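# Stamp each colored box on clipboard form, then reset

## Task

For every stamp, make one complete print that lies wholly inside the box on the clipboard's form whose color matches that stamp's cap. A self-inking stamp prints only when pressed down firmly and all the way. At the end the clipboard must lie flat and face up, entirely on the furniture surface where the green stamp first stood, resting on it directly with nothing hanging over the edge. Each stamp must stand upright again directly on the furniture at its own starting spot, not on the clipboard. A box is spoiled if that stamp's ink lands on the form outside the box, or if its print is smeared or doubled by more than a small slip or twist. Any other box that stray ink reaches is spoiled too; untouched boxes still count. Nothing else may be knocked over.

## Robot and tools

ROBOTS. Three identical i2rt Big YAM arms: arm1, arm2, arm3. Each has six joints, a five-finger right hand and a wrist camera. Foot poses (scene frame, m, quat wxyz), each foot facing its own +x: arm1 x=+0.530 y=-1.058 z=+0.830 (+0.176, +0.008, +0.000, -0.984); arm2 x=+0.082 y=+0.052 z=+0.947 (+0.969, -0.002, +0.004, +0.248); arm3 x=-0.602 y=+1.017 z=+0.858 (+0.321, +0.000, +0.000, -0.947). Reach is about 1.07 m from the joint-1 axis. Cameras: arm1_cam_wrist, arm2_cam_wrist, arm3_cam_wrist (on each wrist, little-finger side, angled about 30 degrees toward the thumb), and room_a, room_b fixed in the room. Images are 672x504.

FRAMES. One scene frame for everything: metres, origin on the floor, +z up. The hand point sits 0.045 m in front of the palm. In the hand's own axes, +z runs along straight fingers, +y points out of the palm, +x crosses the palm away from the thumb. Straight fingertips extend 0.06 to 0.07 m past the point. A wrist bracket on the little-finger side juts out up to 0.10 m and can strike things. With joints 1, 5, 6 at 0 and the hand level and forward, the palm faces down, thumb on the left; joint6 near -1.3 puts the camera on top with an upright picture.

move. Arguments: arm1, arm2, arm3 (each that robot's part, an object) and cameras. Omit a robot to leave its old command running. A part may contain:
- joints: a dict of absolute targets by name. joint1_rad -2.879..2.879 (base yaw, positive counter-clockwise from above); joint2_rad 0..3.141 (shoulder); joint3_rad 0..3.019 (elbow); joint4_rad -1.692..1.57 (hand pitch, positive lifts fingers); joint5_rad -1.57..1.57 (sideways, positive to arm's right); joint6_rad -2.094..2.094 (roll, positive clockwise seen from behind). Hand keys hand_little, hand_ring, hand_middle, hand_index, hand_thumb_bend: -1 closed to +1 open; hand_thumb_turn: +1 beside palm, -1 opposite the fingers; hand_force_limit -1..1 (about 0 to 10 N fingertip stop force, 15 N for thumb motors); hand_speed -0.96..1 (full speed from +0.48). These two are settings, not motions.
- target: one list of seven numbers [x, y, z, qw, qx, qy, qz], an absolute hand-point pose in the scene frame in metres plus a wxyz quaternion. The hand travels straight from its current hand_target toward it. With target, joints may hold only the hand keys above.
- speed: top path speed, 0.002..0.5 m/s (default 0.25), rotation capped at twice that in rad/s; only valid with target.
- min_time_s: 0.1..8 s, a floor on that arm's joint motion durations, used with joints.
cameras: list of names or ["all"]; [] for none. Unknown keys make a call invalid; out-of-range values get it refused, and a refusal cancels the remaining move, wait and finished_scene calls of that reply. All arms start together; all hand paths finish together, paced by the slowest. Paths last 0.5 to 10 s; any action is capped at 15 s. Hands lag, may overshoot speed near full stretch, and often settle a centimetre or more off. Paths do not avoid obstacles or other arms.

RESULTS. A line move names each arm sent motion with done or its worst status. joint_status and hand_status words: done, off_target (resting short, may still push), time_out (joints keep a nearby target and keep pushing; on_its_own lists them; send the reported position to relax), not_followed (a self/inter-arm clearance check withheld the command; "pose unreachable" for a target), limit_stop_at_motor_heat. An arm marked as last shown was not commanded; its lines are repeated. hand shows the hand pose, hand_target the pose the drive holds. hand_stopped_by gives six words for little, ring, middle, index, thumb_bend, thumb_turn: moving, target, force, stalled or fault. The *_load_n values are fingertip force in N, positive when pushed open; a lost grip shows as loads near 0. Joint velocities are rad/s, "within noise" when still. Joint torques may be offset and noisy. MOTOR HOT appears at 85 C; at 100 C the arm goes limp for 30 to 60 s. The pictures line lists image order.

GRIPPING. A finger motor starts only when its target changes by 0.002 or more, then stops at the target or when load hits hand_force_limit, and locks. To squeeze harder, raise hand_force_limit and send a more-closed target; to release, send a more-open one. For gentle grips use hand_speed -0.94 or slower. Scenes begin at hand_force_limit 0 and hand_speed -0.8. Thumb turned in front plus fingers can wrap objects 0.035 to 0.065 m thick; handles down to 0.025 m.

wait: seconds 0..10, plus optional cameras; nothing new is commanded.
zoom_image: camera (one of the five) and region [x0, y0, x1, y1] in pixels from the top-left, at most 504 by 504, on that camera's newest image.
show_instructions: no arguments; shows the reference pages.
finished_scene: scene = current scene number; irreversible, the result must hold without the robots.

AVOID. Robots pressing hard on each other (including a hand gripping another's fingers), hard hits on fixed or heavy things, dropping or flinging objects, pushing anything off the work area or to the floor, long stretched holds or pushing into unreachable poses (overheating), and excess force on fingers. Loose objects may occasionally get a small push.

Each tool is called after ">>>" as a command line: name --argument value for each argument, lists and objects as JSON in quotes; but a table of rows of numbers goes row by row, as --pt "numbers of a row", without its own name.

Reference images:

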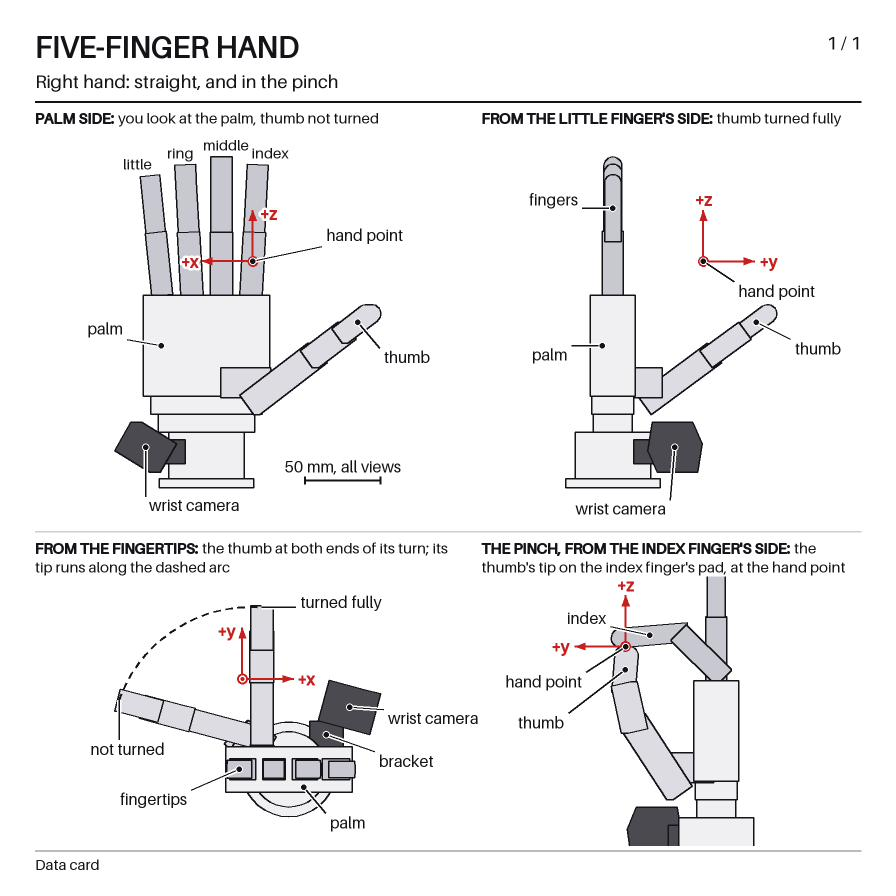

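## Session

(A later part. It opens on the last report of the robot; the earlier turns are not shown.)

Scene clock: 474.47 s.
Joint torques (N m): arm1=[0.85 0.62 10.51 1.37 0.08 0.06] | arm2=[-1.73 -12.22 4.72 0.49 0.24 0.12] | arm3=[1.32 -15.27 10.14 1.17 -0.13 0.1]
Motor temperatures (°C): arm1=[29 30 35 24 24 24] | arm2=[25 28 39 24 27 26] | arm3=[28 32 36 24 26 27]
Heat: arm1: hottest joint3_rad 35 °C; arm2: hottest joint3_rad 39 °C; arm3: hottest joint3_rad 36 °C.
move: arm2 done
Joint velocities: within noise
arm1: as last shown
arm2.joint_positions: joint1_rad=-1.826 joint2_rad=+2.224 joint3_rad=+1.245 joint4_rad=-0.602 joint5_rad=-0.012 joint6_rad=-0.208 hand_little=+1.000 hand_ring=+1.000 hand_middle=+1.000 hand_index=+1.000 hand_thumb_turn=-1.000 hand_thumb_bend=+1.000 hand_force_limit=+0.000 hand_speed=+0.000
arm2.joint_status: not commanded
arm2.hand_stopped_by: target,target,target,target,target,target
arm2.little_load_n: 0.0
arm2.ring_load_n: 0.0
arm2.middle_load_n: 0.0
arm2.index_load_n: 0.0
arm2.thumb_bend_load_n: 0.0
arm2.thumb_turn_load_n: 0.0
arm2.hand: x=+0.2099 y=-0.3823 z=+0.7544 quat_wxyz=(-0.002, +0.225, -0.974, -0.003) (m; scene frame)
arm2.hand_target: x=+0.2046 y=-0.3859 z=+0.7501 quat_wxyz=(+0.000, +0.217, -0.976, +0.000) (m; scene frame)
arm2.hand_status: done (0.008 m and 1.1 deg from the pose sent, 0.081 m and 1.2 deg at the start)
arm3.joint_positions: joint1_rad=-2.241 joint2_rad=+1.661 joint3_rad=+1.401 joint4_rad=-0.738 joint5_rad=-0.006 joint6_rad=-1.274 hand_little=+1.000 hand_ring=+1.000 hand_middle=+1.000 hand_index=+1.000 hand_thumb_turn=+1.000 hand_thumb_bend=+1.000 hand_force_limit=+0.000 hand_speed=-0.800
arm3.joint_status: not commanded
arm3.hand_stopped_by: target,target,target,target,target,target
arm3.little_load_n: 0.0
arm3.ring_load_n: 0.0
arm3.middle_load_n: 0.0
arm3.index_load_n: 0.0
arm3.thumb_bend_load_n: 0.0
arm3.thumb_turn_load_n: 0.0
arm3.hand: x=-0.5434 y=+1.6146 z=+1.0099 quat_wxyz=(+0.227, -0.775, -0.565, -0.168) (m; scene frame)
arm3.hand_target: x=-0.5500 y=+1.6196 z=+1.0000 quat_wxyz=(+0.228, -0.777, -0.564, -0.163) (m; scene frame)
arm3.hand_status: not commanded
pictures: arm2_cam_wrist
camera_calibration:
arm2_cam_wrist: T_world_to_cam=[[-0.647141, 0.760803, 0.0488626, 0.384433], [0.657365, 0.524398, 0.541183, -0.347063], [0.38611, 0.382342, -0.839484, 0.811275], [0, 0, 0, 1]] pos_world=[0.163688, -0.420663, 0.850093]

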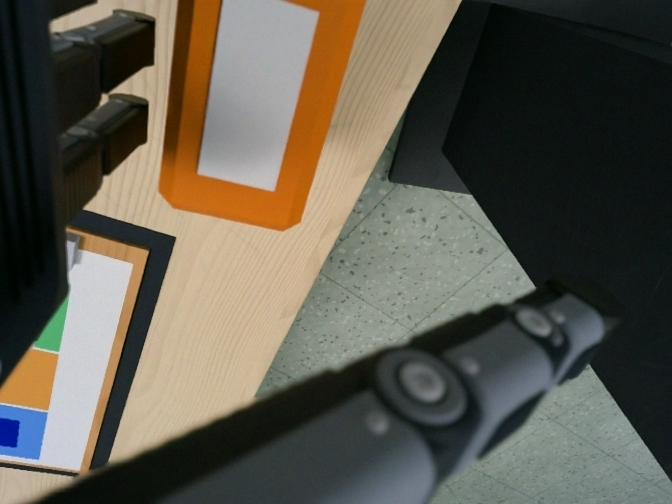

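>>> move --arm2 '{"target": [0.2015, -0.3875, 0.682, 0, -0.2164, 0.9763, 0], "speed": 0.06}' --cameras '["arm2_cam_wrist", "room_b"]'

>>> zoom_image --camera "room_b" --region '[270, 245, 370, 355]'

Scene clock: 477.70 s.
Joint torques (N m): arm1=[0.97 0.5 10.56 1.2 0.11 0.08] | arm2=[-2.43 -11.46 5.31 0.25 0.24 0.08] | arm3=[1.32 -15.27 10.14 1.17 -0.13 0.1]
Motor temperatures (°C): arm1=[29 29 35 24 24 24] | arm2=[25 28 39 24 27 26] | arm3=[28 32 36 24 26 27]
Heat: arm1: hottest joint3_rad 35 °C; arm2: hottest joint3_rad 39 °C; arm3: hottest joint3_rad 36 °C.
move: arm2 off_target
Joint velocities: within noise
arm1, arm3: as last shown
arm2.joint_positions: joint1_rad=-1.827 joint2_rad=+2.365 joint3_rad=+1.273 joint4_rad=-0.489 joint5_rad=-0.012 joint6_rad=-0.207 hand_little=+1.000 hand_ring=+1.000 hand_middle=+1.000 hand_index=+1.000 hand_thumb_turn=-1.000 hand_thumb_bend=+1.000 hand_force_limit=+0.000 hand_speed=+0.000
arm2.joint_status: not commanded
arm2.hand_stopped_by: target,target,target,target,target,target
arm2.little_load_n: 0.0
arm2.ring_load_n: 0.0
arm2.middle_load_n: 0.0
arm2.index_load_n: 0.0
arm2.thumb_bend_load_n: 0.0
arm2.thumb_turn_load_n: 0.0
arm2.hand: x=+0.2084 y=-0.3796 z=+0.6899 quat_wxyz=(-0.002, +0.225, -0.974, -0.002) (m; scene frame)
arm2.hand_target: x=+0.2015 y=-0.3871 z=+0.6822 quat_wxyz=(+0.000, +0.216, -0.976, +0.000) (m; scene frame)
arm2.hand_status: off_target (0.013 m and 1.0 deg from the pose sent, 0.073 m and 1.1 deg at the start)
pictures: arm2_cam_wrist, room_b
camera_calibration:
arm2_cam_wrist: T_world_to_cam=[[-0.64626, 0.761574, 0.048508, 0.3848], [0.65793, 0.523848, 0.541028, -0.312825], [0.386622, 0.381559, -0.839604, 0.756323], [0, 0, 0, 1]] pos_world=[0.162086, -0.417763, 0.785594]

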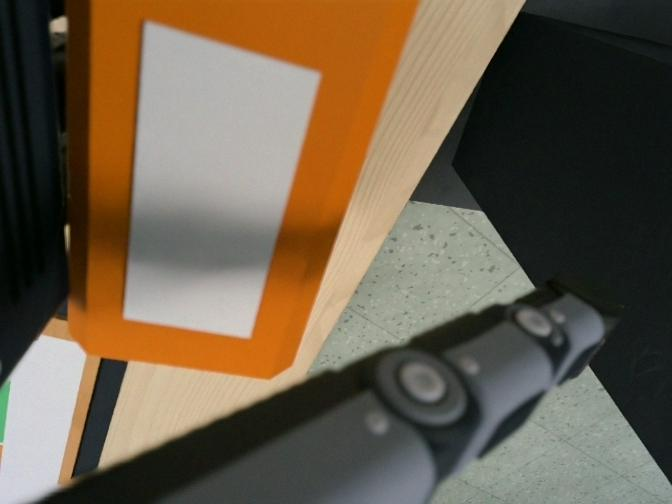

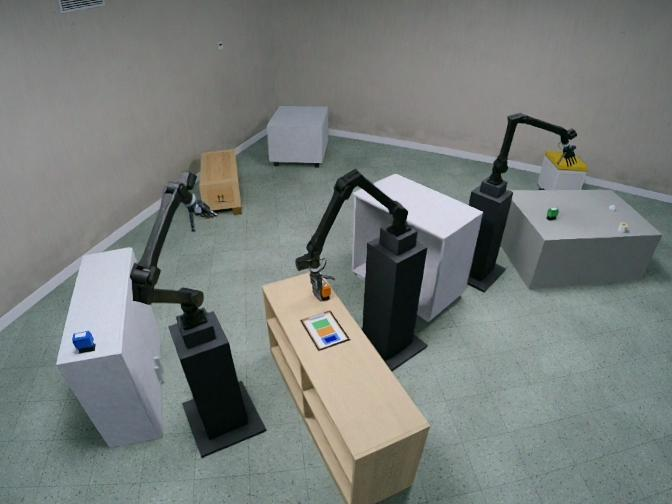

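Scaled by 4.582 from the camera's 672x504 image, which has a finer 960x720 frame.

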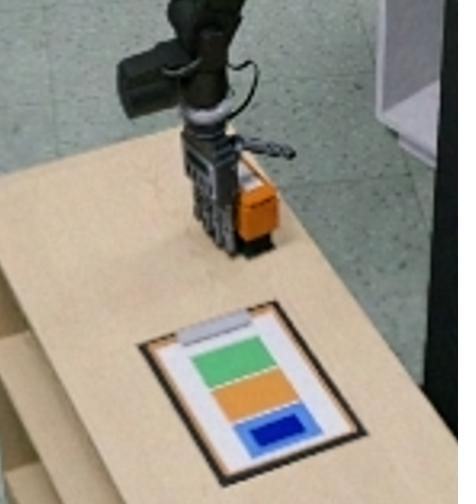

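>>> move --arm2 '{"joints": {"hand_thumb_bend": -0.3, "hand_speed": -0.82, "hand_force_limit": 0.3}}' --cameras '["arm2_cam_wrist"]'

>>> move --arm2 '{"target": [0.2015, -0.3871, 0.76, 0, -0.2164, 0.9763, 0], "speed": 0.06}' --cameras '["arm2_cam_wrist", "room_b"]'

>>> zoom_image --camera "room_b" --region '[270, 245, 370, 355]'

Scene clock: 483.80 s.
Joint torques (N m): arm1=[1.03 0.38 10.5 1.32 0.09 0.03] | arm2=[-2.2 -11.93 5.24 0.2 0.26 0.06] | arm3=[1.32 -15.27 10.14 1.17 -0.14 0.1]
Motor temperatures (°C): arm1=[29 29 36 24 24 24] | arm2=[25 28 38 24 27 26] | arm3=[28 32 36 24 26 27]
Heat: arm1: hottest joint3_rad 36 °C; arm2: hottest joint3_rad 38 °C; arm3: hottest joint3_rad 36 °C.
move: arm2 off_target
Joint velocities: within noise
arm1, arm3: as last shown
arm2.joint_positions: joint1_rad=-1.829 joint2_rad=+2.365 joint3_rad=+1.274 joint4_rad=-0.489 joint5_rad=-0.012 joint6_rad=-0.207 hand_little=+1.000 hand_ring=+1.000 hand_middle=+1.000 hand_index=+1.000 hand_thumb_turn=-1.000 hand_thumb_bend=+0.139 hand_force_limit=+0.300 hand_speed=-0.820
arm2.joint_status: hand_thumb_bend off_target (ended at +0.139, target -0.300); the others done
arm2.hand_stopped_by: target,target,target,target,force,target
arm2.little_load_n: 0.0
arm2.ring_load_n: 0.0
arm2.middle_load_n: 0.0
arm2.index_load_n: 0.0
arm2.thumb_bend_load_n: 8.5
arm2.thumb_turn_load_n: 1.0
arm2.hand: x=+0.2074 y=-0.3801 z=+0.6900 quat_wxyz=(-0.002, +0.224, -0.975, -0.002) (m; scene frame)
arm2.hand_target: x=+0.2014 y=-0.3872 z=+0.6822 quat_wxyz=(+0.000, +0.216, -0.976, +0.000) (m; scene frame)
arm2.hand_status: not commanded
arm3.thumb_bend_load_n: -0.5
pictures: arm2_cam_wrist
camera_calibration:
arm2_cam_wrist: T_world_to_cam=[[-0.644524, 0.763068, 0.04813, 0.385093], [0.659065, 0.522561, 0.540891, -0.312624], [0.387586, 0.380337, -0.839715, 0.756368], [0, 0, 0, 1]] pos_world=[0.161083, -0.418162, 0.785694]

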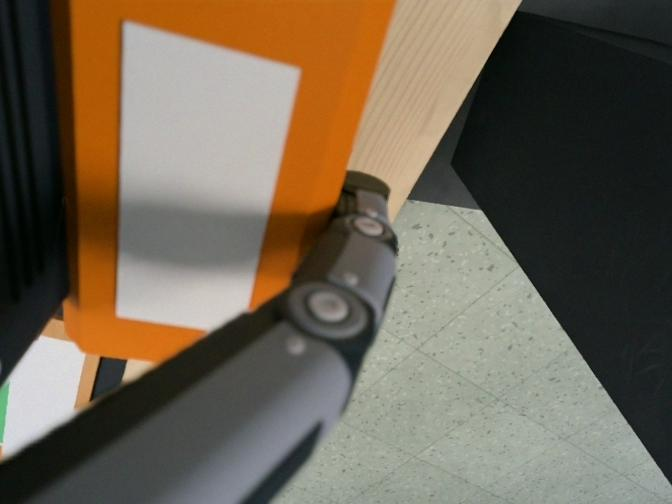

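Scene clock: 485.70 s.
Joint torques (N m): arm1=[0.97 0.73 10.54 1.35 0.08 0.07] | arm2=[-2.14 -15.15 3.73 -0.49 0.23 0.04] | arm3=[1.32 -15.33 10.14 1.17 -0.14 0.1]
Motor temperatures (°C): arm1=[29 29 36 24 24 24] | arm2=[25 28 38 24 27 26] | arm3=[28 32 36 24 26 27]
Heat: arm1: hottest joint3_rad 36 °C; arm2: hottest joint3_rad 38 °C; arm3: hottest joint3_rad 36 °C.
move: arm2 off_target
Joint velocities: within noise
arm1.joint_positions: joint1_rad=-0.812 joint2_rad=+0.704 joint3_rad=+1.359 joint4_rad=-1.490 joint5_rad=-0.002 joint6_rad=-0.165 hand_little=+1.000 hand_ring=+1.000 hand_middle=+1.000 hand_index=+1.000 hand_thumb_turn=-1.000 hand_thumb_bend=+1.000 hand_force_limit=+0.650 hand_speed=-0.800
arm1.joint_status: not commanded
arm1.hand_stopped_by: target,target,target,target,target,target
arm1.little_load_n: 0.0
arm1.ring_load_n: 0.0
arm1.middle_load_n: -0.5
arm1.index_load_n: 0.0
arm1.thumb_bend_load_n: 0.0
arm1.thumb_turn_load_n: 0.0
arm1.hand: x=+0.3237 y=-0.9836 z=+1.2445 quat_wxyz=(+0.316, -0.750, -0.559, +0.158) (m; scene frame)
arm1.hand_target: x=+0.3262 y=-0.9864 z=+1.2615 quat_wxyz=(+0.331, -0.738, -0.564, +0.165) (m; scene frame)
arm1.hand_status: not commanded
arm2.joint_positions: joint1_rad=-1.829 joint2_rad=+2.236 joint3_rad=+1.252 joint4_rad=-0.599 joint5_rad=-0.011 joint6_rad=-0.207 hand_little=+1.000 hand_ring=+1.000 hand_middle=+1.000 hand_index=+1.000 hand_thumb_turn=-1.000 hand_thumb_bend=+0.137 hand_force_limit=+0.300 hand_speed=-0.820
arm2.joint_status: not commanded
arm2.hand_stopped_by: target,target,target,target,force,target
arm2.little_load_n: 0.0
arm2.ring_load_n: 0.0
arm2.middle_load_n: 0.0
arm2.index_load_n: 0.0
arm2.thumb_bend_load_n: 0.0
arm2.thumb_turn_load_n: 0.0
arm2.hand: x=+0.2087 y=-0.3836 z=+0.7499 quat_wxyz=(-0.002, +0.224, -0.975, -0.004) (m; scene frame)
arm2.hand_target: x=+0.2016 y=-0.3870 z=+0.7598 quat_wxyz=(+0.000, +0.216, -0.976, +0.000) (m; scene frame)
arm2.hand_status: off_target (0.013 m and 1.0 deg from the pose sent, 0.071 m and 0.9 deg at the start)
arm3: as last shown
arm3.thumb_bend_load_n: 0.0
pictures: arm2_cam_wrist, room_b
camera_calibration:
arm2_cam_wrist: T_world_to_cam=[[-0.644433, 0.76295, 0.0511201, 0.383418], [0.659726, 0.520952, 0.541637, -0.345376], [0.386611, 0.382774, -0.839057, 0.808196], [0, 0, 0, 1]] pos_world=[0.162483, -0.421961, 0.845591]

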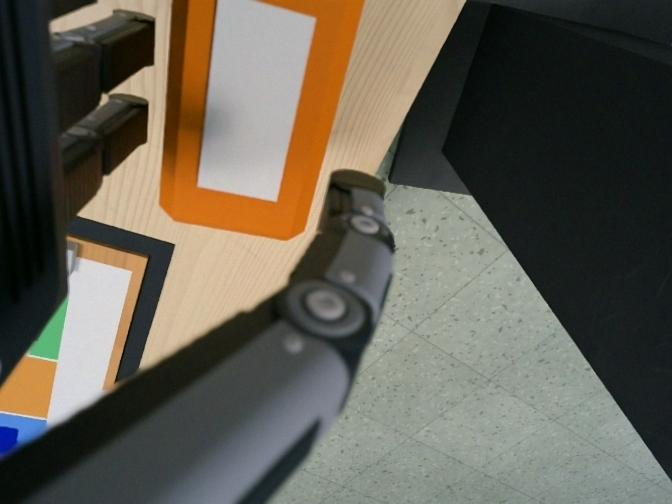

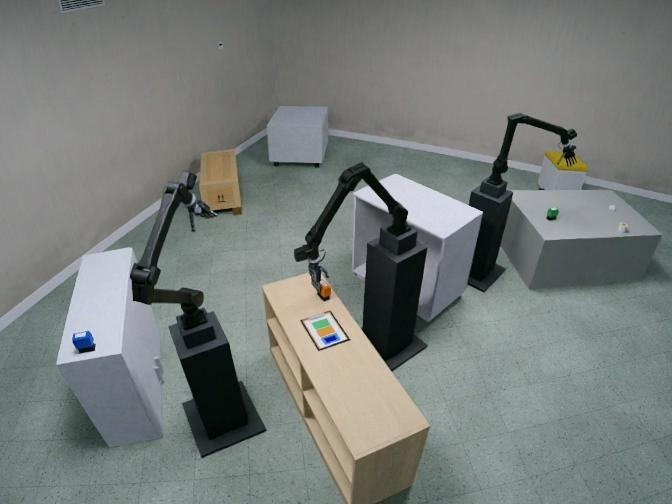

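Scaled by 4.582 from the camera's 672x504 image, which has a finer 960x720 frame.

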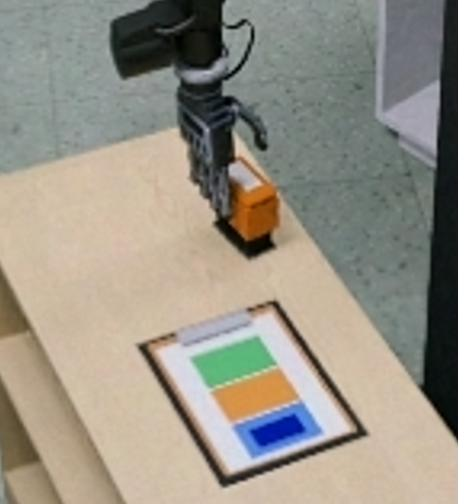

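>>> move --arm2 '{"joints": {"hand_thumb_bend": 1.0, "hand_speed": 0.2}}' --cameras '[]'

>>> move --arm2 '{"target": [0.2015, -0.3871, 0.688, 0, -0.2164, 0.9763, 0], "speed": 0.06}' --cameras '["arm2_cam_wrist"]'

Scene clock: 487.87 s.
Joint torques (N m): arm1=[1.14 0.5 10.58 1.33 0.08 0.01] | arm2=[-2.08 -14.39 3.88 -0.51 0.26 0.01] | arm3=[1.32 -15.33 10.14 1.18 -0.14 0.1]
Motor temperatures (°C): arm1=[29 29 36 24 24 24] | arm2=[25 28 38 24 27 26] | arm3=[28 32 36 24 26 27]
Heat: arm1: hottest joint3_rad 36 °C; arm2: hottest joint3_rad 38 °C; arm3: hottest joint3_rad 36 °C.
move: arm2 done
Joint velocities: within noise
arm1, arm3: as last shown
arm1.middle_load_n: 0.0
arm2.joint_positions: joint1_rad=-1.829 joint2_rad=+2.236 joint3_rad=+1.252 joint4_rad=-0.599 joint5_rad=-0.011 joint6_rad=-0.207 hand_little=+1.000 hand_ring=+1.000 hand_middle=+1.000 hand_index=+1.000 hand_thumb_turn=-1.000 hand_thumb_bend=+1.000 hand_force_limit=+0.300 hand_speed=+0.200
arm2.joint_status: all done
arm2.hand_stopped_by: target,target,target,target,target,target
arm2.little_load_n: 0.0
arm2.ring_load_n: 0.0
arm2.middle_load_n: 0.0
arm2.index_load_n: 0.0
arm2.thumb_bend_load_n: 0.0
arm2.thumb_turn_load_n: 0.0
arm2.hand: x=+0.2087 y=-0.3836 z=+0.7499 quat_wxyz=(-0.002, +0.224, -0.975, -0.004) (m; scene frame)
arm2.hand_target: x=+0.2016 y=-0.3870 z=+0.7598 quat_wxyz=(+0.000, +0.216, -0.976, +0.000) (m; scene frame)
arm2.hand_status: not commanded
pictures: none
No camera images: "cameras" was empty.

Scene clock: 489.67 s.
Joint torques (N m): arm1=[0.73 0.5 10.54 1.32 0.11 0.04] | arm2=[-2.32 -12.16 5.29 0.36 0.23 0.05] | arm3=[1.32 -15.27 10.15 1.17 -0.14 0.1]
Motor temperatures (°C): arm1=[29 29 36 24 24 24] | arm2=[25 28 37 24 27 26] | arm3=[28 32 36 24 26 27]
Heat: arm1: hottest joint3_rad 36 °C; arm2: hottest joint3_rad 37 °C; arm3: hottest joint3_rad 36 °C.
move: arm2 off_target
Joint velocities: within noise
arm1, arm3: as last shown
arm2.joint_positions: joint1_rad=-1.829 joint2_rad=+2.353 joint3_rad=+1.265 joint4_rad=-0.499 joint5_rad=-0.011 joint6_rad=-0.207 hand_little=+1.000 hand_ring=+1.000 hand_middle=+1.000 hand_index=+1.000 hand_thumb_turn=-1.000 hand_thumb_bend=+1.000 hand_force_limit=+0.300 hand_speed=+0.200
arm2.joint_status: not commanded
arm2.hand_stopped_by: target,target,target,target,target,target
arm2.little_load_n: 0.0
arm2.ring_load_n: 0.0
arm2.middle_load_n: 0.0
arm2.index_load_n: 0.0
arm2.thumb_bend_load_n: 0.0
arm2.thumb_turn_load_n: 0.0
arm2.hand: x=+0.2064 y=-0.3762 z=+0.6944 quat_wxyz=(-0.002, +0.223, -0.975, -0.006) (m; scene frame)
arm2.hand_target: x=+0.2014 y=-0.3867 z=+0.6882 quat_wxyz=(+0.000, +0.216, -0.976, +0.000) (m; scene frame)
arm2.hand_status: off_target (0.014 m and 1.1 deg from the pose sent, 0.062 m and 1.0 deg at the start)
pictures: arm2_cam_wrist
camera_calibration:
arm2_cam_wrist: T_world_to_cam=[[-0.644358, 0.762684, 0.0558278, 0.375741], [0.660385, 0.518145, 0.543524, -0.320108], [0.38561, 0.387091, -0.837535, 0.760416], [0, 0, 0, 1]] pos_world=[0.160283, -0.41506, 0.789885]

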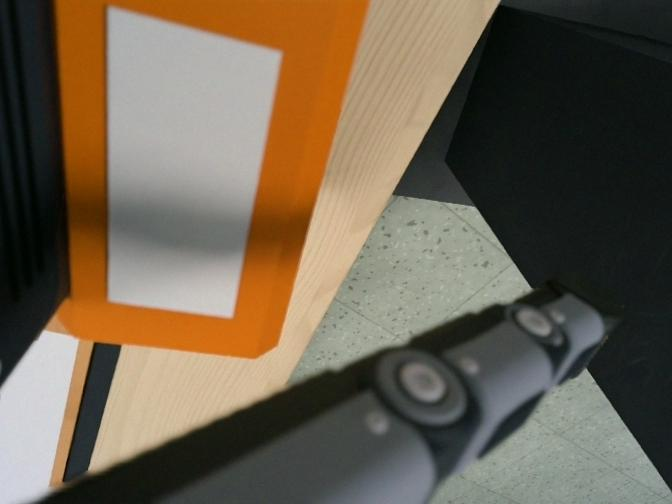

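>>> move --arm2 '{"joints": {"hand_thumb_bend": -0.2, "hand_speed": -0.82, "hand_force_limit": -0.3}}' --cameras '[]'

>>> move --arm2 '{"joints": {"hand_index": 0.7, "hand_middle": 0.7, "hand_ring": 0.7, "hand_little": 0.7, "hand_speed": -0.9, "hand_force_limit": -0.5}}' --cameras '["arm2_cam_wrist"]'

Scene clock: 495.87 s.
Joint torques (N m): arm1=[1.32 0.32 10.54 1.29 0.12 0.06] | arm2=[-2.32 -11.58 5.5 0.29 0.26 0.06] | arm3=[1.32 -15.33 10.15 1.17 -0.13 0.1]
Motor temperatures (°C): arm1=[29 28 37 24 24 24] | arm2=[25 28 37 24 27 26] | arm3=[28 32 36 24 26 27]
Heat: arm1: hottest joint3_rad 37 °C; arm2: hottest joint3_rad 37 °C; arm3: hottest joint3_rad 36 °C.
move: arm2 off_target
Joint velocities: within noise
arm1, arm3: as last shown
arm1.little_load_n: -0.5
arm1.thumb_bend_load_n: 0.5
arm1.thumb_turn_load_n: 0.5
arm2.joint_positions: joint1_rad=-1.829 joint2_rad=+2.353 joint3_rad=+1.265 joint4_rad=-0.499 joint5_rad=-0.011 joint6_rad=-0.207 hand_little=+1.000 hand_ring=+1.000 hand_middle=+1.000 hand_index=+1.000 hand_thumb_turn=-1.000 hand_thumb_bend=+0.068 hand_force_limit=-0.300 hand_speed=-0.820
arm2.joint_status: hand_thumb_bend off_target (ended at +0.068, target -0.200); the others done
arm2.hand_stopped_by: target,target,target,target,force,target
arm2.little_load_n: 0.0
arm2.ring_load_n: 0.0
arm2.middle_load_n: 0.0
arm2.index_load_n: 0.0
arm2.thumb_bend_load_n: 6.0
arm2.thumb_turn_load_n: 1.0
arm2.hand: x=+0.2064 y=-0.3762 z=+0.6944 quat_wxyz=(-0.002, +0.223, -0.975, -0.006) (m; scene frame)
arm2.hand_target: x=+0.2014 y=-0.3867 z=+0.6882 quat_wxyz=(+0.000, +0.216, -0.976, +0.000) (m; scene frame)
arm2.hand_status: not commanded
arm3.index_load_n: -0.5
pictures: none
No camera images: "cameras" was empty.

Scene clock: 497.13 s.
Joint torques (N m): arm1=[1.14 0.44 10.51 1.31 0.11 0.02] | arm2=[-2.43 -11.4 5.56 0.36 0.22 0.08] | arm3=[1.26 -15.27 10.14 1.17 -0.13 0.1]
Motor temperatures (°C): arm1=[29 28 37 24 24 24] | arm2=[25 29 37 24 27 26] | arm3=[28 32 36 24 26 27]
Heat: arm1: hottest joint3_rad 37 °C; arm2: hottest joint3_rad 37 °C; arm3: hottest joint3_rad 36 °C.
move: arm2 off_target
Joint velocities: within noise
arm1, arm3: as last shown
arm1.little_load_n: 0.0
arm1.thumb_bend_load_n: 0.0
arm1.thumb_turn_load_n: 0.0
arm2.joint_positions: joint1_rad=-1.829 joint2_rad=+2.353 joint3_rad=+1.265 joint4_rad=-0.499 joint5_rad=-0.011 joint6_rad=-0.207 hand_little=+0.908 hand_ring=+0.936 hand_middle=+0.946 hand_index=+0.964 hand_thumb_turn=-1.000 hand_thumb_bend=+0.068 hand_force_limit=-0.500 hand_speed=-0.900
arm2.joint_status: hand_little off_target (ended at +0.908, target +0.700); hand_ring off_target (ended at +0.936, target +0.700); hand_middle off_target (ended at +0.946, target +0.700); hand_index off_target (ended at +0.964, target +0.700); the others done
arm2.hand_stopped_by: force,force,force,force,force,target
arm2.little_load_n: 3.0
arm2.ring_load_n: 1.0
arm2.middle_load_n: 1.0
arm2.index_load_n: 0.0
arm2.thumb_bend_load_n: 8.0
arm2.thumb_turn_load_n: 2.5
arm2.hand: x=+0.2064 y=-0.3762 z=+0.6944 quat_wxyz=(-0.002, +0.223, -0.975, -0.006) (m; scene frame)
arm2.hand_target: x=+0.2014 y=-0.3867 z=+0.6882 quat_wxyz=(+0.000, +0.216, -0.976, +0.000) (m; scene frame)
arm2.hand_status: not commanded
arm3.index_load_n: 0.0
pictures: arm2_cam_wrist
camera_calibration:
arm2_cam_wrist: T_world_to_cam=[[-0.644358, 0.762684, 0.0558278, 0.375741], [0.660385, 0.518145, 0.543524, -0.320108], [0.38561, 0.387091, -0.837535, 0.760416], [0, 0, 0, 1]] pos_world=[0.160283, -0.41506, 0.789885]

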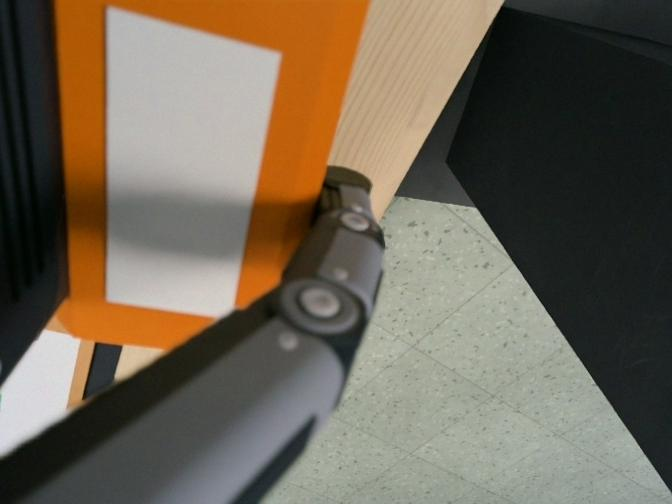

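>>> move --arm2 '{"joints": {"hand_thumb_bend": -0.35, "hand_speed": -0.85, "hand_force_limit": 0.6}}' --cameras '[]'

>>> move --arm2 '{"target": [0.2014, -0.3867, 0.76, 0, -0.2164, 0.9763, 0], "speed": 0.06}' --cameras '["arm2_cam_wrist", "room_b"]'

>>> zoom_image --camera "room_b" --region '[270, 245, 370, 355]'

Scene clock: 498.73 s.
Joint torques (N m): arm1=[0.85 0.44 10.44 1.28 0.1 0.05] | arm2=[-2.32 -11.63 5.14 0.18 0.21 0.03] | arm3=[1.32 -15.27 10.14 1.17 -0.13 0.1]
Motor temperatures (°C): arm1=[29 28 37 24 24 24] | arm2=[25 29 36 24 27 26] | arm3=[28 32 36 24 26 27]
Heat: arm1: hottest joint3_rad 37 °C; arm2: hottest joint3_rad 36 °C; arm3: hottest joint3_rad 36 °C.
move: arm2 off_target
Joint velocities: within noise
arm1: as last shown
arm2.joint_positions: joint1_rad=-1.829 joint2_rad=+2.353 joint3_rad=+1.266 joint4_rad=-0.499 joint5_rad=-0.012 joint6_rad=-0.207 hand_little=+0.908 hand_ring=+0.936 hand_middle=+0.946 hand_index=+0.964 hand_thumb_turn=-1.000 hand_thumb_bend=+0.054 hand_force_limit=+0.600 hand_speed=-0.850
arm2.joint_status: hand_thumb_bend off_target (ended at +0.054, target -0.350); the others done
arm2.hand_stopped_by: force,force,force,force,force,target
arm2.little_load_n: 3.5
arm2.ring_load_n: 1.5
arm2.middle_load_n: 1.5
arm2.index_load_n: 0.0
arm2.thumb_bend_load_n: 11.0
arm2.thumb_turn_load_n: 3.0
arm2.hand: x=+0.2068 y=-0.3773 z=+0.6946 quat_wxyz=(-0.002, +0.223, -0.975, -0.006) (m; scene frame)
arm2.hand_target: x=+0.2015 y=-0.3868 z=+0.6882 quat_wxyz=(+0.000, +0.216, -0.976, +0.000) (m; scene frame)
arm2.hand_status: not commanded
arm3.joint_positions: joint1_rad=-2.241 joint2_rad=+1.661 joint3_rad=+1.401 joint4_rad=-0.738 joint5_rad=-0.006 joint6_rad=-1.274 hand_little=+1.000 hand_ring=+1.000 hand_middle=+1.000 hand_index=+1.000 hand_thumb_turn=+1.000 hand_thumb_bend=+1.000 hand_force_limit=+0.000 hand_speed=-0.800
arm3.joint_status: not commanded
arm3.hand_stopped_by: target,target,target,target,target,target
arm3.little_load_n: 0.0
arm3.ring_load_n: 0.0
arm3.middle_load_n: 0.0
arm3.index_load_n: 0.0
arm3.thumb_bend_load_n: 0.0
arm3.thumb_turn_load_n: 0.0
arm3.hand: x=-0.5434 y=+1.6146 z=+1.0099 quat_wxyz=(+0.227, -0.775, -0.565, -0.168) (m; scene frame)
arm3.hand_target: x=-0.5500 y=+1.6196 z=+1.0000 quat_wxyz=(+0.228, -0.777, -0.564, -0.163) (m; scene frame)
arm3.hand_status: not commanded
pictures: none
No camera images: "cameras" was empty.

Scene clock: 500.53 s.
Joint torques (N m): arm1=[0.56 0.91 10.47 1.28 0.09 0.02] | arm2=[-2.02 -14.51 3.78 -0.38 0.24 0.05] | arm3=[1.26 -15.27 10.14 1.18 -0.14 0.1]
Motor temperatures (°C): arm1=[29 28 37 24 24 24] | arm2=[25 29 36 24 27 26] | arm3=[28 32 36 24 26 27]
Heat: arm1: hottest joint3_rad 37 °C; arm2: hottest joint3_rad 36 °C; arm3: hottest joint3_rad 36 °C.
move: arm2 off_target
Joint velocities: within noise
arm1, arm3: as last shown
arm2.joint_positions: joint1_rad=-1.829 joint2_rad=+2.236 joint3_rad=+1.251 joint4_rad=-0.598 joint5_rad=-0.011 joint6_rad=-0.207 hand_little=+0.908 hand_ring=+0.936 hand_middle=+0.946 hand_index=+0.964 hand_thumb_turn=-1.000 hand_thumb_bend=+0.051 hand_force_limit=+0.600 hand_speed=-0.850
arm2.joint_status: not commanded
arm2.hand_stopped_by: force,force,force,force,force,target
arm2.little_load_n: 0.0
arm2.ring_load_n: 0.0
arm2.middle_load_n: 0.0
arm2.index_load_n: 0.0
arm2.thumb_bend_load_n: 0.0
arm2.thumb_turn_load_n: 0.0
arm2.hand: x=+0.2086 y=-0.3830 z=+0.7495 quat_wxyz=(-0.002, +0.224, -0.975, -0.004) (m; scene frame)
arm2.hand_target: x=+0.2015 y=-0.3865 z=+0.7597 quat_wxyz=(+0.000, +0.216, -0.976, +0.000) (m; scene frame)
arm2.hand_status: off_target (0.013 m and 1.0 deg from the pose sent, 0.066 m and 1.1 deg at the start)
arm3.thumb_turn_load_n: -0.5
pictures: arm2_cam_wrist, room_b
camera_calibration:
arm2_cam_wrist: T_world_to_cam=[[-0.644405, 0.762931, 0.0517615, 0.382373], [0.659817, 0.520544, 0.541919, -0.345712], [0.386502, 0.383368, -0.838835, 0.807827], [0, 0, 0, 1]] pos_world=[0.162283, -0.421461, 0.84519]

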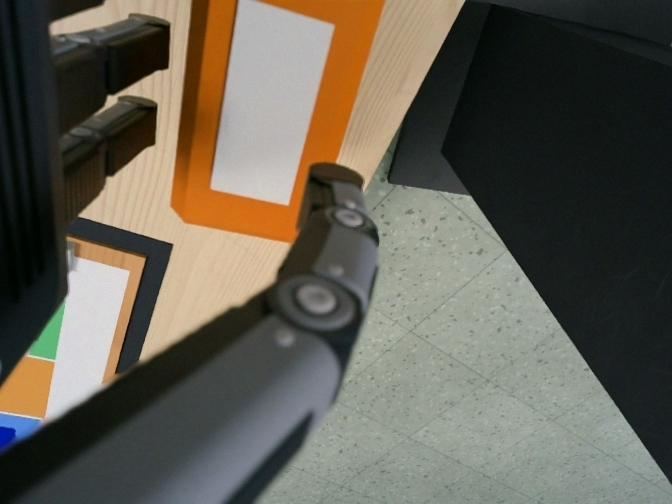

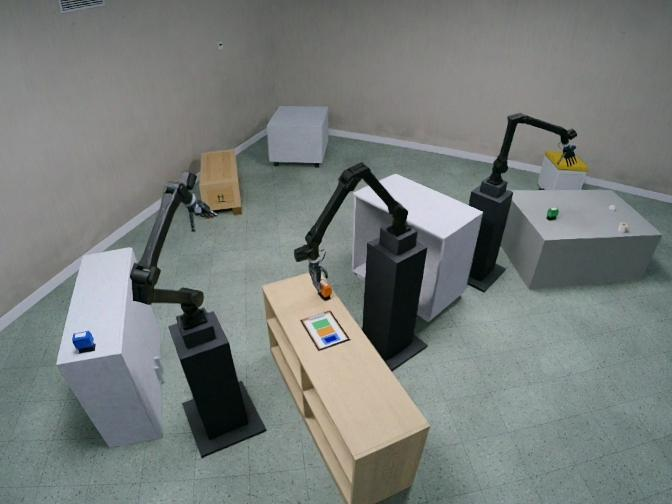

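Scaled by 4.582 from the camera's 672x504 image, which has a finer 960x720 frame.

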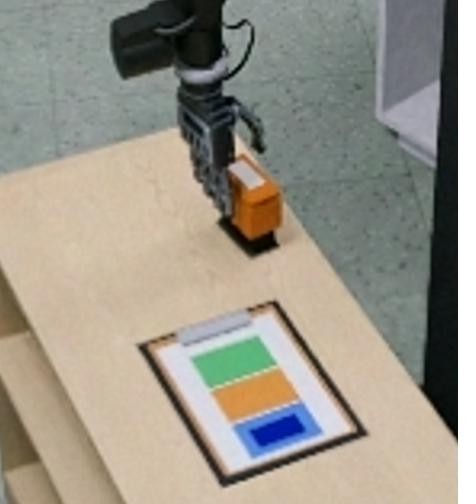

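>>> move --arm2 '{"joints": {"hand_thumb_bend": 1.0, "hand_index": 1.0, "hand_middle": 1.0, "hand_ring": 1.0, "hand_little": 1.0, "hand_speed": 0.2}}' --cameras '[]'

>>> move --arm2 '{"target": [0.2015, -0.3885, 0.675, 0, -0.2164, 0.9763, 0], "speed": 0.06}' --cameras '["arm2_cam_wrist"]'

Scene clock: 504.70 s.
Joint torques (N m): arm1=[1.03 0.38 10.54 1.26 0.1 0.05] | arm2=[-2.14 -14.39 3.93 -0.47 0.23 0.06] | arm3=[1.32 -15.27 10.14 1.17 -0.13 0.1]
Motor temperatures (°C): arm1=[29 28 37 24 24 24] | arm2=[25 29 36 24 27 26] | arm3=[28 32 36 24 26 27]
Heat: arm1: hottest joint3_rad 37 °C; arm2: hottest joint3_rad 36 °C; arm3: hottest joint3_rad 36 °C.
move: arm2 done
Joint velocities: within noise
arm1, arm3: as last shown
arm1.index_load_n: -0.5
arm2.joint_positions: joint1_rad=-1.829 joint2_rad=+2.236 joint3_rad=+1.251 joint4_rad=-0.598 joint5_rad=-0.011 joint6_rad=-0.207 hand_little=+1.000 hand_ring=+1.000 hand_middle=+1.000 hand_index=+1.000 hand_thumb_turn=-1.000 hand_thumb_bend=+1.000 hand_force_limit=+0.600 hand_speed=+0.200
arm2.joint_status: all done
arm2.hand_stopped_by: target,target,target,target,target,target
arm2.little_load_n: 0.0
arm2.ring_load_n: 0.0
arm2.middle_load_n: 0.0
arm2.index_load_n: 0.0
arm2.thumb_bend_load_n: 0.0
arm2.thumb_turn_load_n: 0.0
arm2.hand: x=+0.2086 y=-0.3830 z=+0.7495 quat_wxyz=(-0.002, +0.224, -0.975, -0.004) (m; scene frame)
arm2.hand_target: x=+0.2015 y=-0.3866 z=+0.7597 quat_wxyz=(+0.000, +0.216, -0.976, +0.000) (m; scene frame)
arm2.hand_status: not commanded
arm3.thumb_bend_load_n: -0.5
arm3.thumb_turn_load_n: 0.0
pictures: none
No camera images: "cameras" was empty.

Scene clock: 506.63 s.
Joint torques (N m): arm1=[1.03 0.5 10.47 1.33 0.13 0.06] | arm2=[-2.49 -10.23 5.75 0.69 0.23 0.04] | arm3=[1.32 -15.27 10.14 1.17 -0.13 0.1]
Motor temperatures (°C): arm1=[29 28 37 24 24 24] | arm2=[25 29 36 24 27 26] | arm3=[28 32 36 24 26 27]
Heat: arm1: hottest joint3_rad 37 °C; arm2: hottest joint3_rad 36 °C; arm3: hottest joint3_rad 36 °C.
move: arm2 off_target
Joint velocities: within noise
arm1.joint_positions: joint1_rad=-0.812 joint2_rad=+0.704 joint3_rad=+1.359 joint4_rad=-1.490 joint5_rad=-0.002 joint6_rad=-0.165 hand_little=+1.000 hand_ring=+1.000 hand_middle=+1.000 hand_index=+1.000 hand_thumb_turn=-1.000 hand_thumb_bend=+1.000 hand_force_limit=+0.650 hand_speed=-0.800
arm1.joint_status: not commanded
arm1.hand_stopped_by: target,target,target,target,target,target
arm1.little_load_n: 0.0
arm1.ring_load_n: 0.0
arm1.middle_load_n: 0.0
arm1.index_load_n: 0.0
arm1.thumb_bend_load_n: 0.0
arm1.thumb_turn_load_n: 0.0
arm1.hand: x=+0.3237 y=-0.9836 z=+1.2445 quat_wxyz=(+0.316, -0.750, -0.559, +0.158) (m; scene frame)
arm1.hand_target: x=+0.3262 y=-0.9864 z=+1.2615 quat_wxyz=(+0.331, -0.738, -0.564, +0.165) (m; scene frame)
arm1.hand_status: not commanded
arm2.joint_positions: joint1_rad=-1.829 joint2_rad=+2.368 joint3_rad=+1.275 joint4_rad=-0.492 joint5_rad=-0.011 joint6_rad=-0.207 hand_little=+1.000 hand_ring=+1.000 hand_middle=+1.000 hand_index=+1.000 hand_thumb_turn=-1.000 hand_thumb_bend=+1.000 hand_force_limit=+0.600 hand_speed=+0.200
arm2.joint_status: not commanded
arm2.hand_stopped_by: target,target,target,target,target,target
arm2.little_load_n: 0.0
arm2.ring_load_n: 0.0
arm2.middle_load_n: -2.5
arm2.index_load_n: 0.0
arm2.thumb_bend_load_n: 0.0
arm2.thumb_turn_load_n: 0.0
arm2.hand: x=+0.2069 y=-0.3789 z=+0.6890 quat_wxyz=(-0.002, +0.223, -0.975, -0.005) (m; scene frame)
arm2.hand_target: x=+0.2014 y=-0.3881 z=+0.6756 quat_wxyz=(+0.000, +0.216, -0.976, +0.000) (m; scene frame)
arm2.hand_status: off_target (0.018 m and 1.0 deg from the pose sent, 0.075 m and 1.0 deg at the start)
arm3: as last shown
arm3.little_load_n: -0.5
arm3.thumb_bend_load_n: 0.0
pictures: arm2_cam_wrist
camera_calibration:
arm2_cam_wrist: T_world_to_cam=[[-0.64416, 0.763069, 0.0527668, 0.38058], [0.660118, 0.519751, 0.542313, -0.314639], [0.386397, 0.384169, -0.838518, 0.756141], [0, 0, 0, 1]] pos_world=[0.160682, -0.417361, 0.784589]

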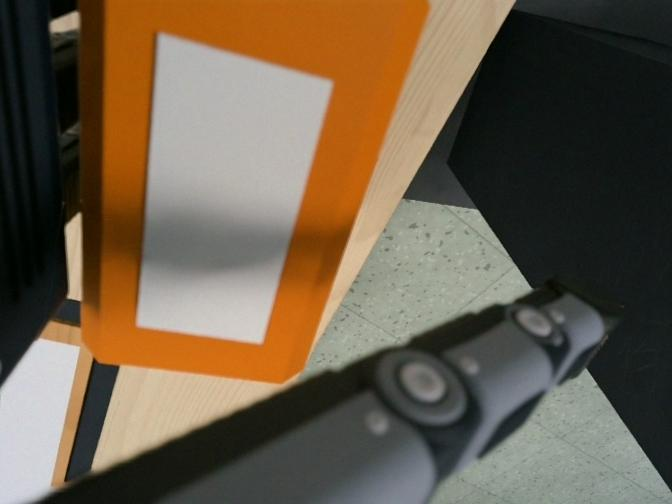

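>>> move --arm2 '{"target": [0.2015, -0.3905, 0.7125, 0, -0.2164, 0.9763, 0], "speed": 0.06}' --cameras '["arm2_cam_wrist"]'

Scene clock: 510.17 s.
Joint torques (N m): arm1=[1.26 0.56 10.7 1.33 0.1 0.06] | arm2=[-2.32 -14.68 4.42 -0.47 0.21 0] | arm3=[1.32 -15.33 10.15 1.17 -0.13 0.1]
Motor temperatures (°C): arm1=[29 28 38 24 24 24] | arm2=[25 29 36 24 27 26] | arm3=[28 32 36 24 26 27]
Heat: arm1: hottest joint3_rad 38 °C; arm2: hottest joint3_rad 36 °C; arm3: hottest joint3_rad 36 °C.
move: arm2 off_target
Joint velocities: within noise
arm1, arm3: as last shown
arm2.joint_positions: joint1_rad=-1.829 joint2_rad=+2.346 joint3_rad=+1.275 joint4_rad=-0.524 joint5_rad=-0.011 joint6_rad=-0.207 hand_little=+1.000 hand_ring=+1.000 hand_middle=+1.000 hand_index=+1.000 hand_thumb_turn=-1.000 hand_thumb_bend=+1.000 hand_force_limit=+0.600 hand_speed=+0.200
arm2.joint_status: not commanded
arm2.hand_stopped_by: target,target,target,target,target,target
arm2.little_load_n: 0.0
arm2.ring_load_n: 0.0
arm2.middle_load_n: 0.0
arm2.index_load_n: 0.0
arm2.thumb_bend_load_n: 0.0
arm2.thumb_turn_load_n: 0.0
arm2.hand: x=+0.2069 y=-0.3785 z=+0.7005 quat_wxyz=(-0.002, +0.223, -0.975, -0.010) (m; scene frame)
arm2.hand_target: x=+0.2015 y=-0.3904 z=+0.7123 quat_wxyz=(+0.000, +0.216, -0.976, +0.000) (m; scene frame)
arm2.hand_status: off_target (0.018 m and 1.4 deg from the pose sent, 0.027 m and 1.0 deg at the start)
arm3.little_load_n: 0.0
arm3.ring_load_n: 0.5
pictures: arm2_cam_wrist
camera_calibration:
arm2_cam_wrist: T_world_to_cam=[[-0.643895, 0.762569, 0.0623544, 0.372768], [0.661601, 0.513997, 0.545977, -0.326035], [0.384295, 0.392806, -0.835476, 0.767242], [0, 0, 0, 1]] pos_world=[0.160881, -0.418057, 0.795776]

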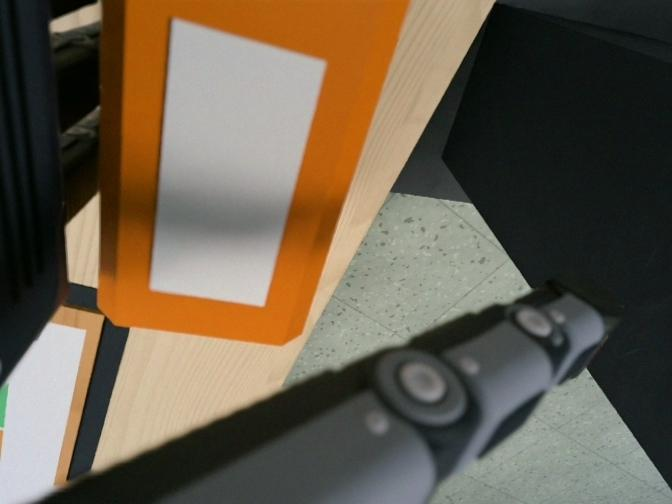

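>>> move --arm2 '{"joints": {"hand_thumb_bend": -0.35, "hand_speed": -0.85, "hand_force_limit": 0.35}}' --cameras '["arm2_cam_wrist"]'

>>> move --arm2 '{"target": [0.2014, -0.3890, 0.745, 0, -0.2164, 0.9763, 0], "speed": 0.05}' --cameras '["arm2_cam_wrist", "room_b"]'

>>> zoom_image --camera "room_b" --region '[270, 245, 370, 355]'

Scene clock: 516.73 s.
Joint torques (N m): arm1=[1.08 0.67 10.55 1.35 0.09 0.04] | arm2=[-2.32 -15.21 4.26 -0.34 0.21 0.05] | arm3=[1.32 -15.27 10.14 1.16 -0.13 0.1]
Motor temperatures (°C): arm1=[29 28 38 24 24 24] | arm2=[25 29 35 23 26 26] | arm3=[28 32 36 24 26 27]
Heat: arm1: hottest joint3_rad 38 °C; arm2: hottest joint3_rad 35 °C; arm3: hottest joint3_rad 36 °C.
move: arm2 off_target
Joint velocities: within noise
arm1, arm3: as last shown
arm2.joint_positions: joint1_rad=-1.829 joint2_rad=+2.346 joint3_rad=+1.275 joint4_rad=-0.529 joint5_rad=-0.011 joint6_rad=-0.207 hand_little=+1.000 hand_ring=+1.000 hand_middle=+1.000 hand_index=+1.000 hand_thumb_turn=-1.000 hand_thumb_bend=+0.010 hand_force_limit=+0.350 hand_speed=-0.850
arm2.joint_status: hand_thumb_bend off_target (ended at +0.010, target -0.350); the others done
arm2.hand_stopped_by: target,target,target,target,force,target
arm2.little_load_n: 0.0
arm2.ring_load_n: 0.0
arm2.middle_load_n: 0.0
arm2.index_load_n: 0.0
arm2.thumb_bend_load_n: 10.5
arm2.thumb_turn_load_n: 0.0
arm2.hand: x=+0.2066 y=-0.3771 z=+0.7009 quat_wxyz=(-0.002, +0.223, -0.975, -0.013) (m; scene frame)
arm2.hand_target: x=+0.2015 y=-0.3903 z=+0.7123 quat_wxyz=(+0.000, +0.216, -0.976, +0.000) (m; scene frame)
arm2.hand_status: not commanded
arm3.ring_load_n: 0.0
arm3.thumb_bend_load_n: -0.5
pictures: arm2_cam_wrist
camera_calibration:
arm2_cam_wrist: T_world_to_cam=[[-0.643799, 0.762242, 0.0671546, 0.36796], [0.662335, 0.51116, 0.547747, -0.329237], [0.383189, 0.397118, -0.833944, 0.767967], [0, 0, 0, 1]] pos_world=[0.160681, -0.417155, 0.79607]

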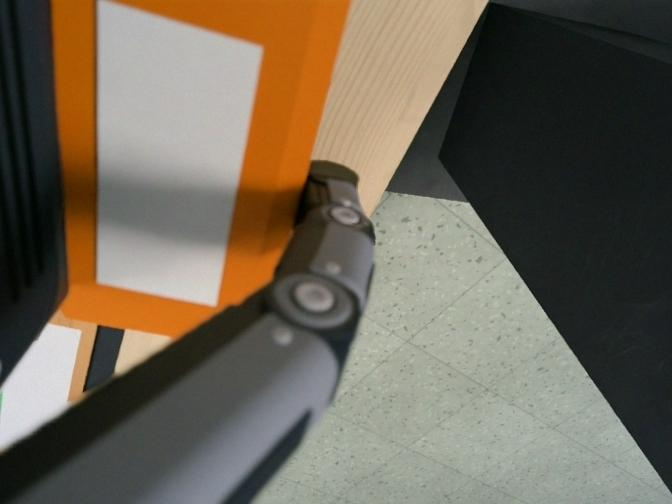

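Scene clock: 517.97 s.
Joint torques (N m): arm1=[0.97 0.38 10.52 1.26 0.11 0.06] | arm2=[-2.55 -15.56 3.82 -0.54 0.19 0.09] | arm3=[1.32 -15.27 10.15 1.16 -0.14 0.1]
Motor temperatures (°C): arm1=[29 28 38 24 24 24] | arm2=[25 29 35 23 26 26] | arm3=[28 32 36 24 26 27]
Heat: arm1: hottest joint3_rad 38 °C; arm2: hottest joint3_rad 35 °C; arm3: hottest joint3_rad 36 °C.
move: arm2 off_target
Joint velocities: within noise
arm1, arm3: as last shown
arm2.joint_positions: joint1_rad=-1.829 joint2_rad=+2.280 joint3_rad=+1.263 joint4_rad=-0.574 joint5_rad=-0.010 joint6_rad=-0.207 hand_little=+1.000 hand_ring=+1.000 hand_middle=+1.000 hand_index=+1.000 hand_thumb_turn=-1.000 hand_thumb_bend=+0.010 hand_force_limit=+0.350 hand_speed=-0.850
arm2.joint_status: not commanded
arm2.hand_stopped_by: target,target,target,target,force,target
arm2.little_load_n: 0.0
arm2.ring_load_n: 0.0
arm2.middle_load_n: 0.0
arm2.index_load_n: 0.0
arm2.thumb_bend_load_n: 6.0
arm2.thumb_turn_load_n: -0.5
arm2.hand: x=+0.2079 y=-0.3821 z=+0.7307 quat_wxyz=(-0.001, +0.223, -0.975, -0.008) (m; scene frame)
arm2.hand_target: x=+0.2014 y=-0.3887 z=+0.7446 quat_wxyz=(+0.000, +0.216, -0.976, +0.000) (m; scene frame)
arm2.hand_status: off_target (0.017 m and 1.2 deg from the pose sent, 0.046 m and 1.7 deg at the start)
arm3.thumb_bend_load_n: 0.0
pictures: arm2_cam_wrist, room_b
camera_calibration:
arm2_cam_wrist: T_world_to_cam=[[-0.644007, 0.762774, 0.0585715, 0.377053], [0.661312, 0.51658, 0.543886, -0.338721], [0.384605, 0.389, -0.837113, 0.793132], [0, 0, 0, 1]] pos_world=[0.161782, -0.421159, 0.826082]

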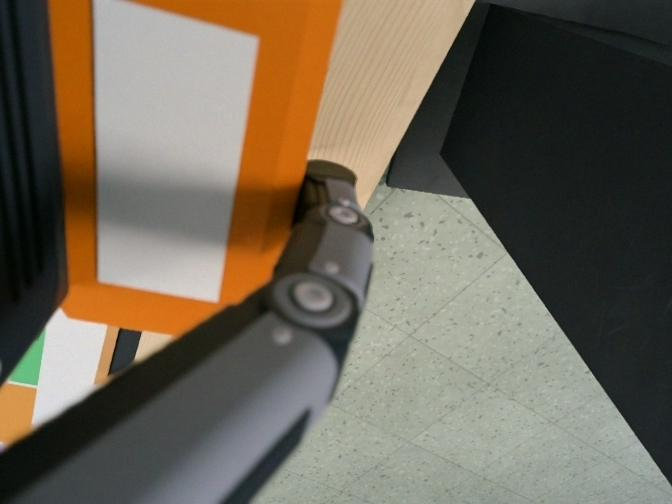

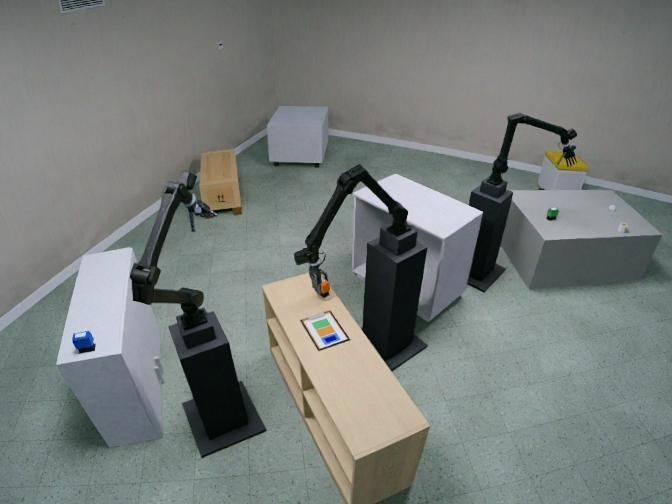

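Scaled by 4.582 from the camera's 672x504 image, which has a finer 960x720 frame.

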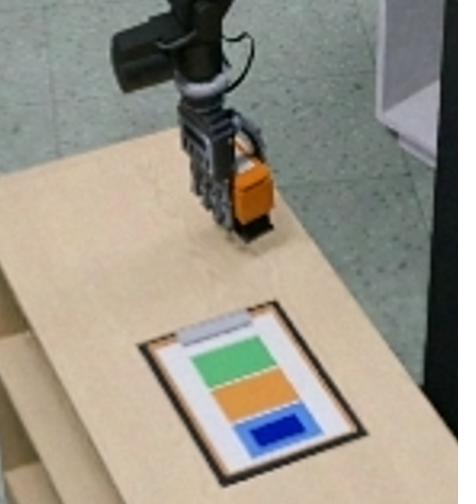

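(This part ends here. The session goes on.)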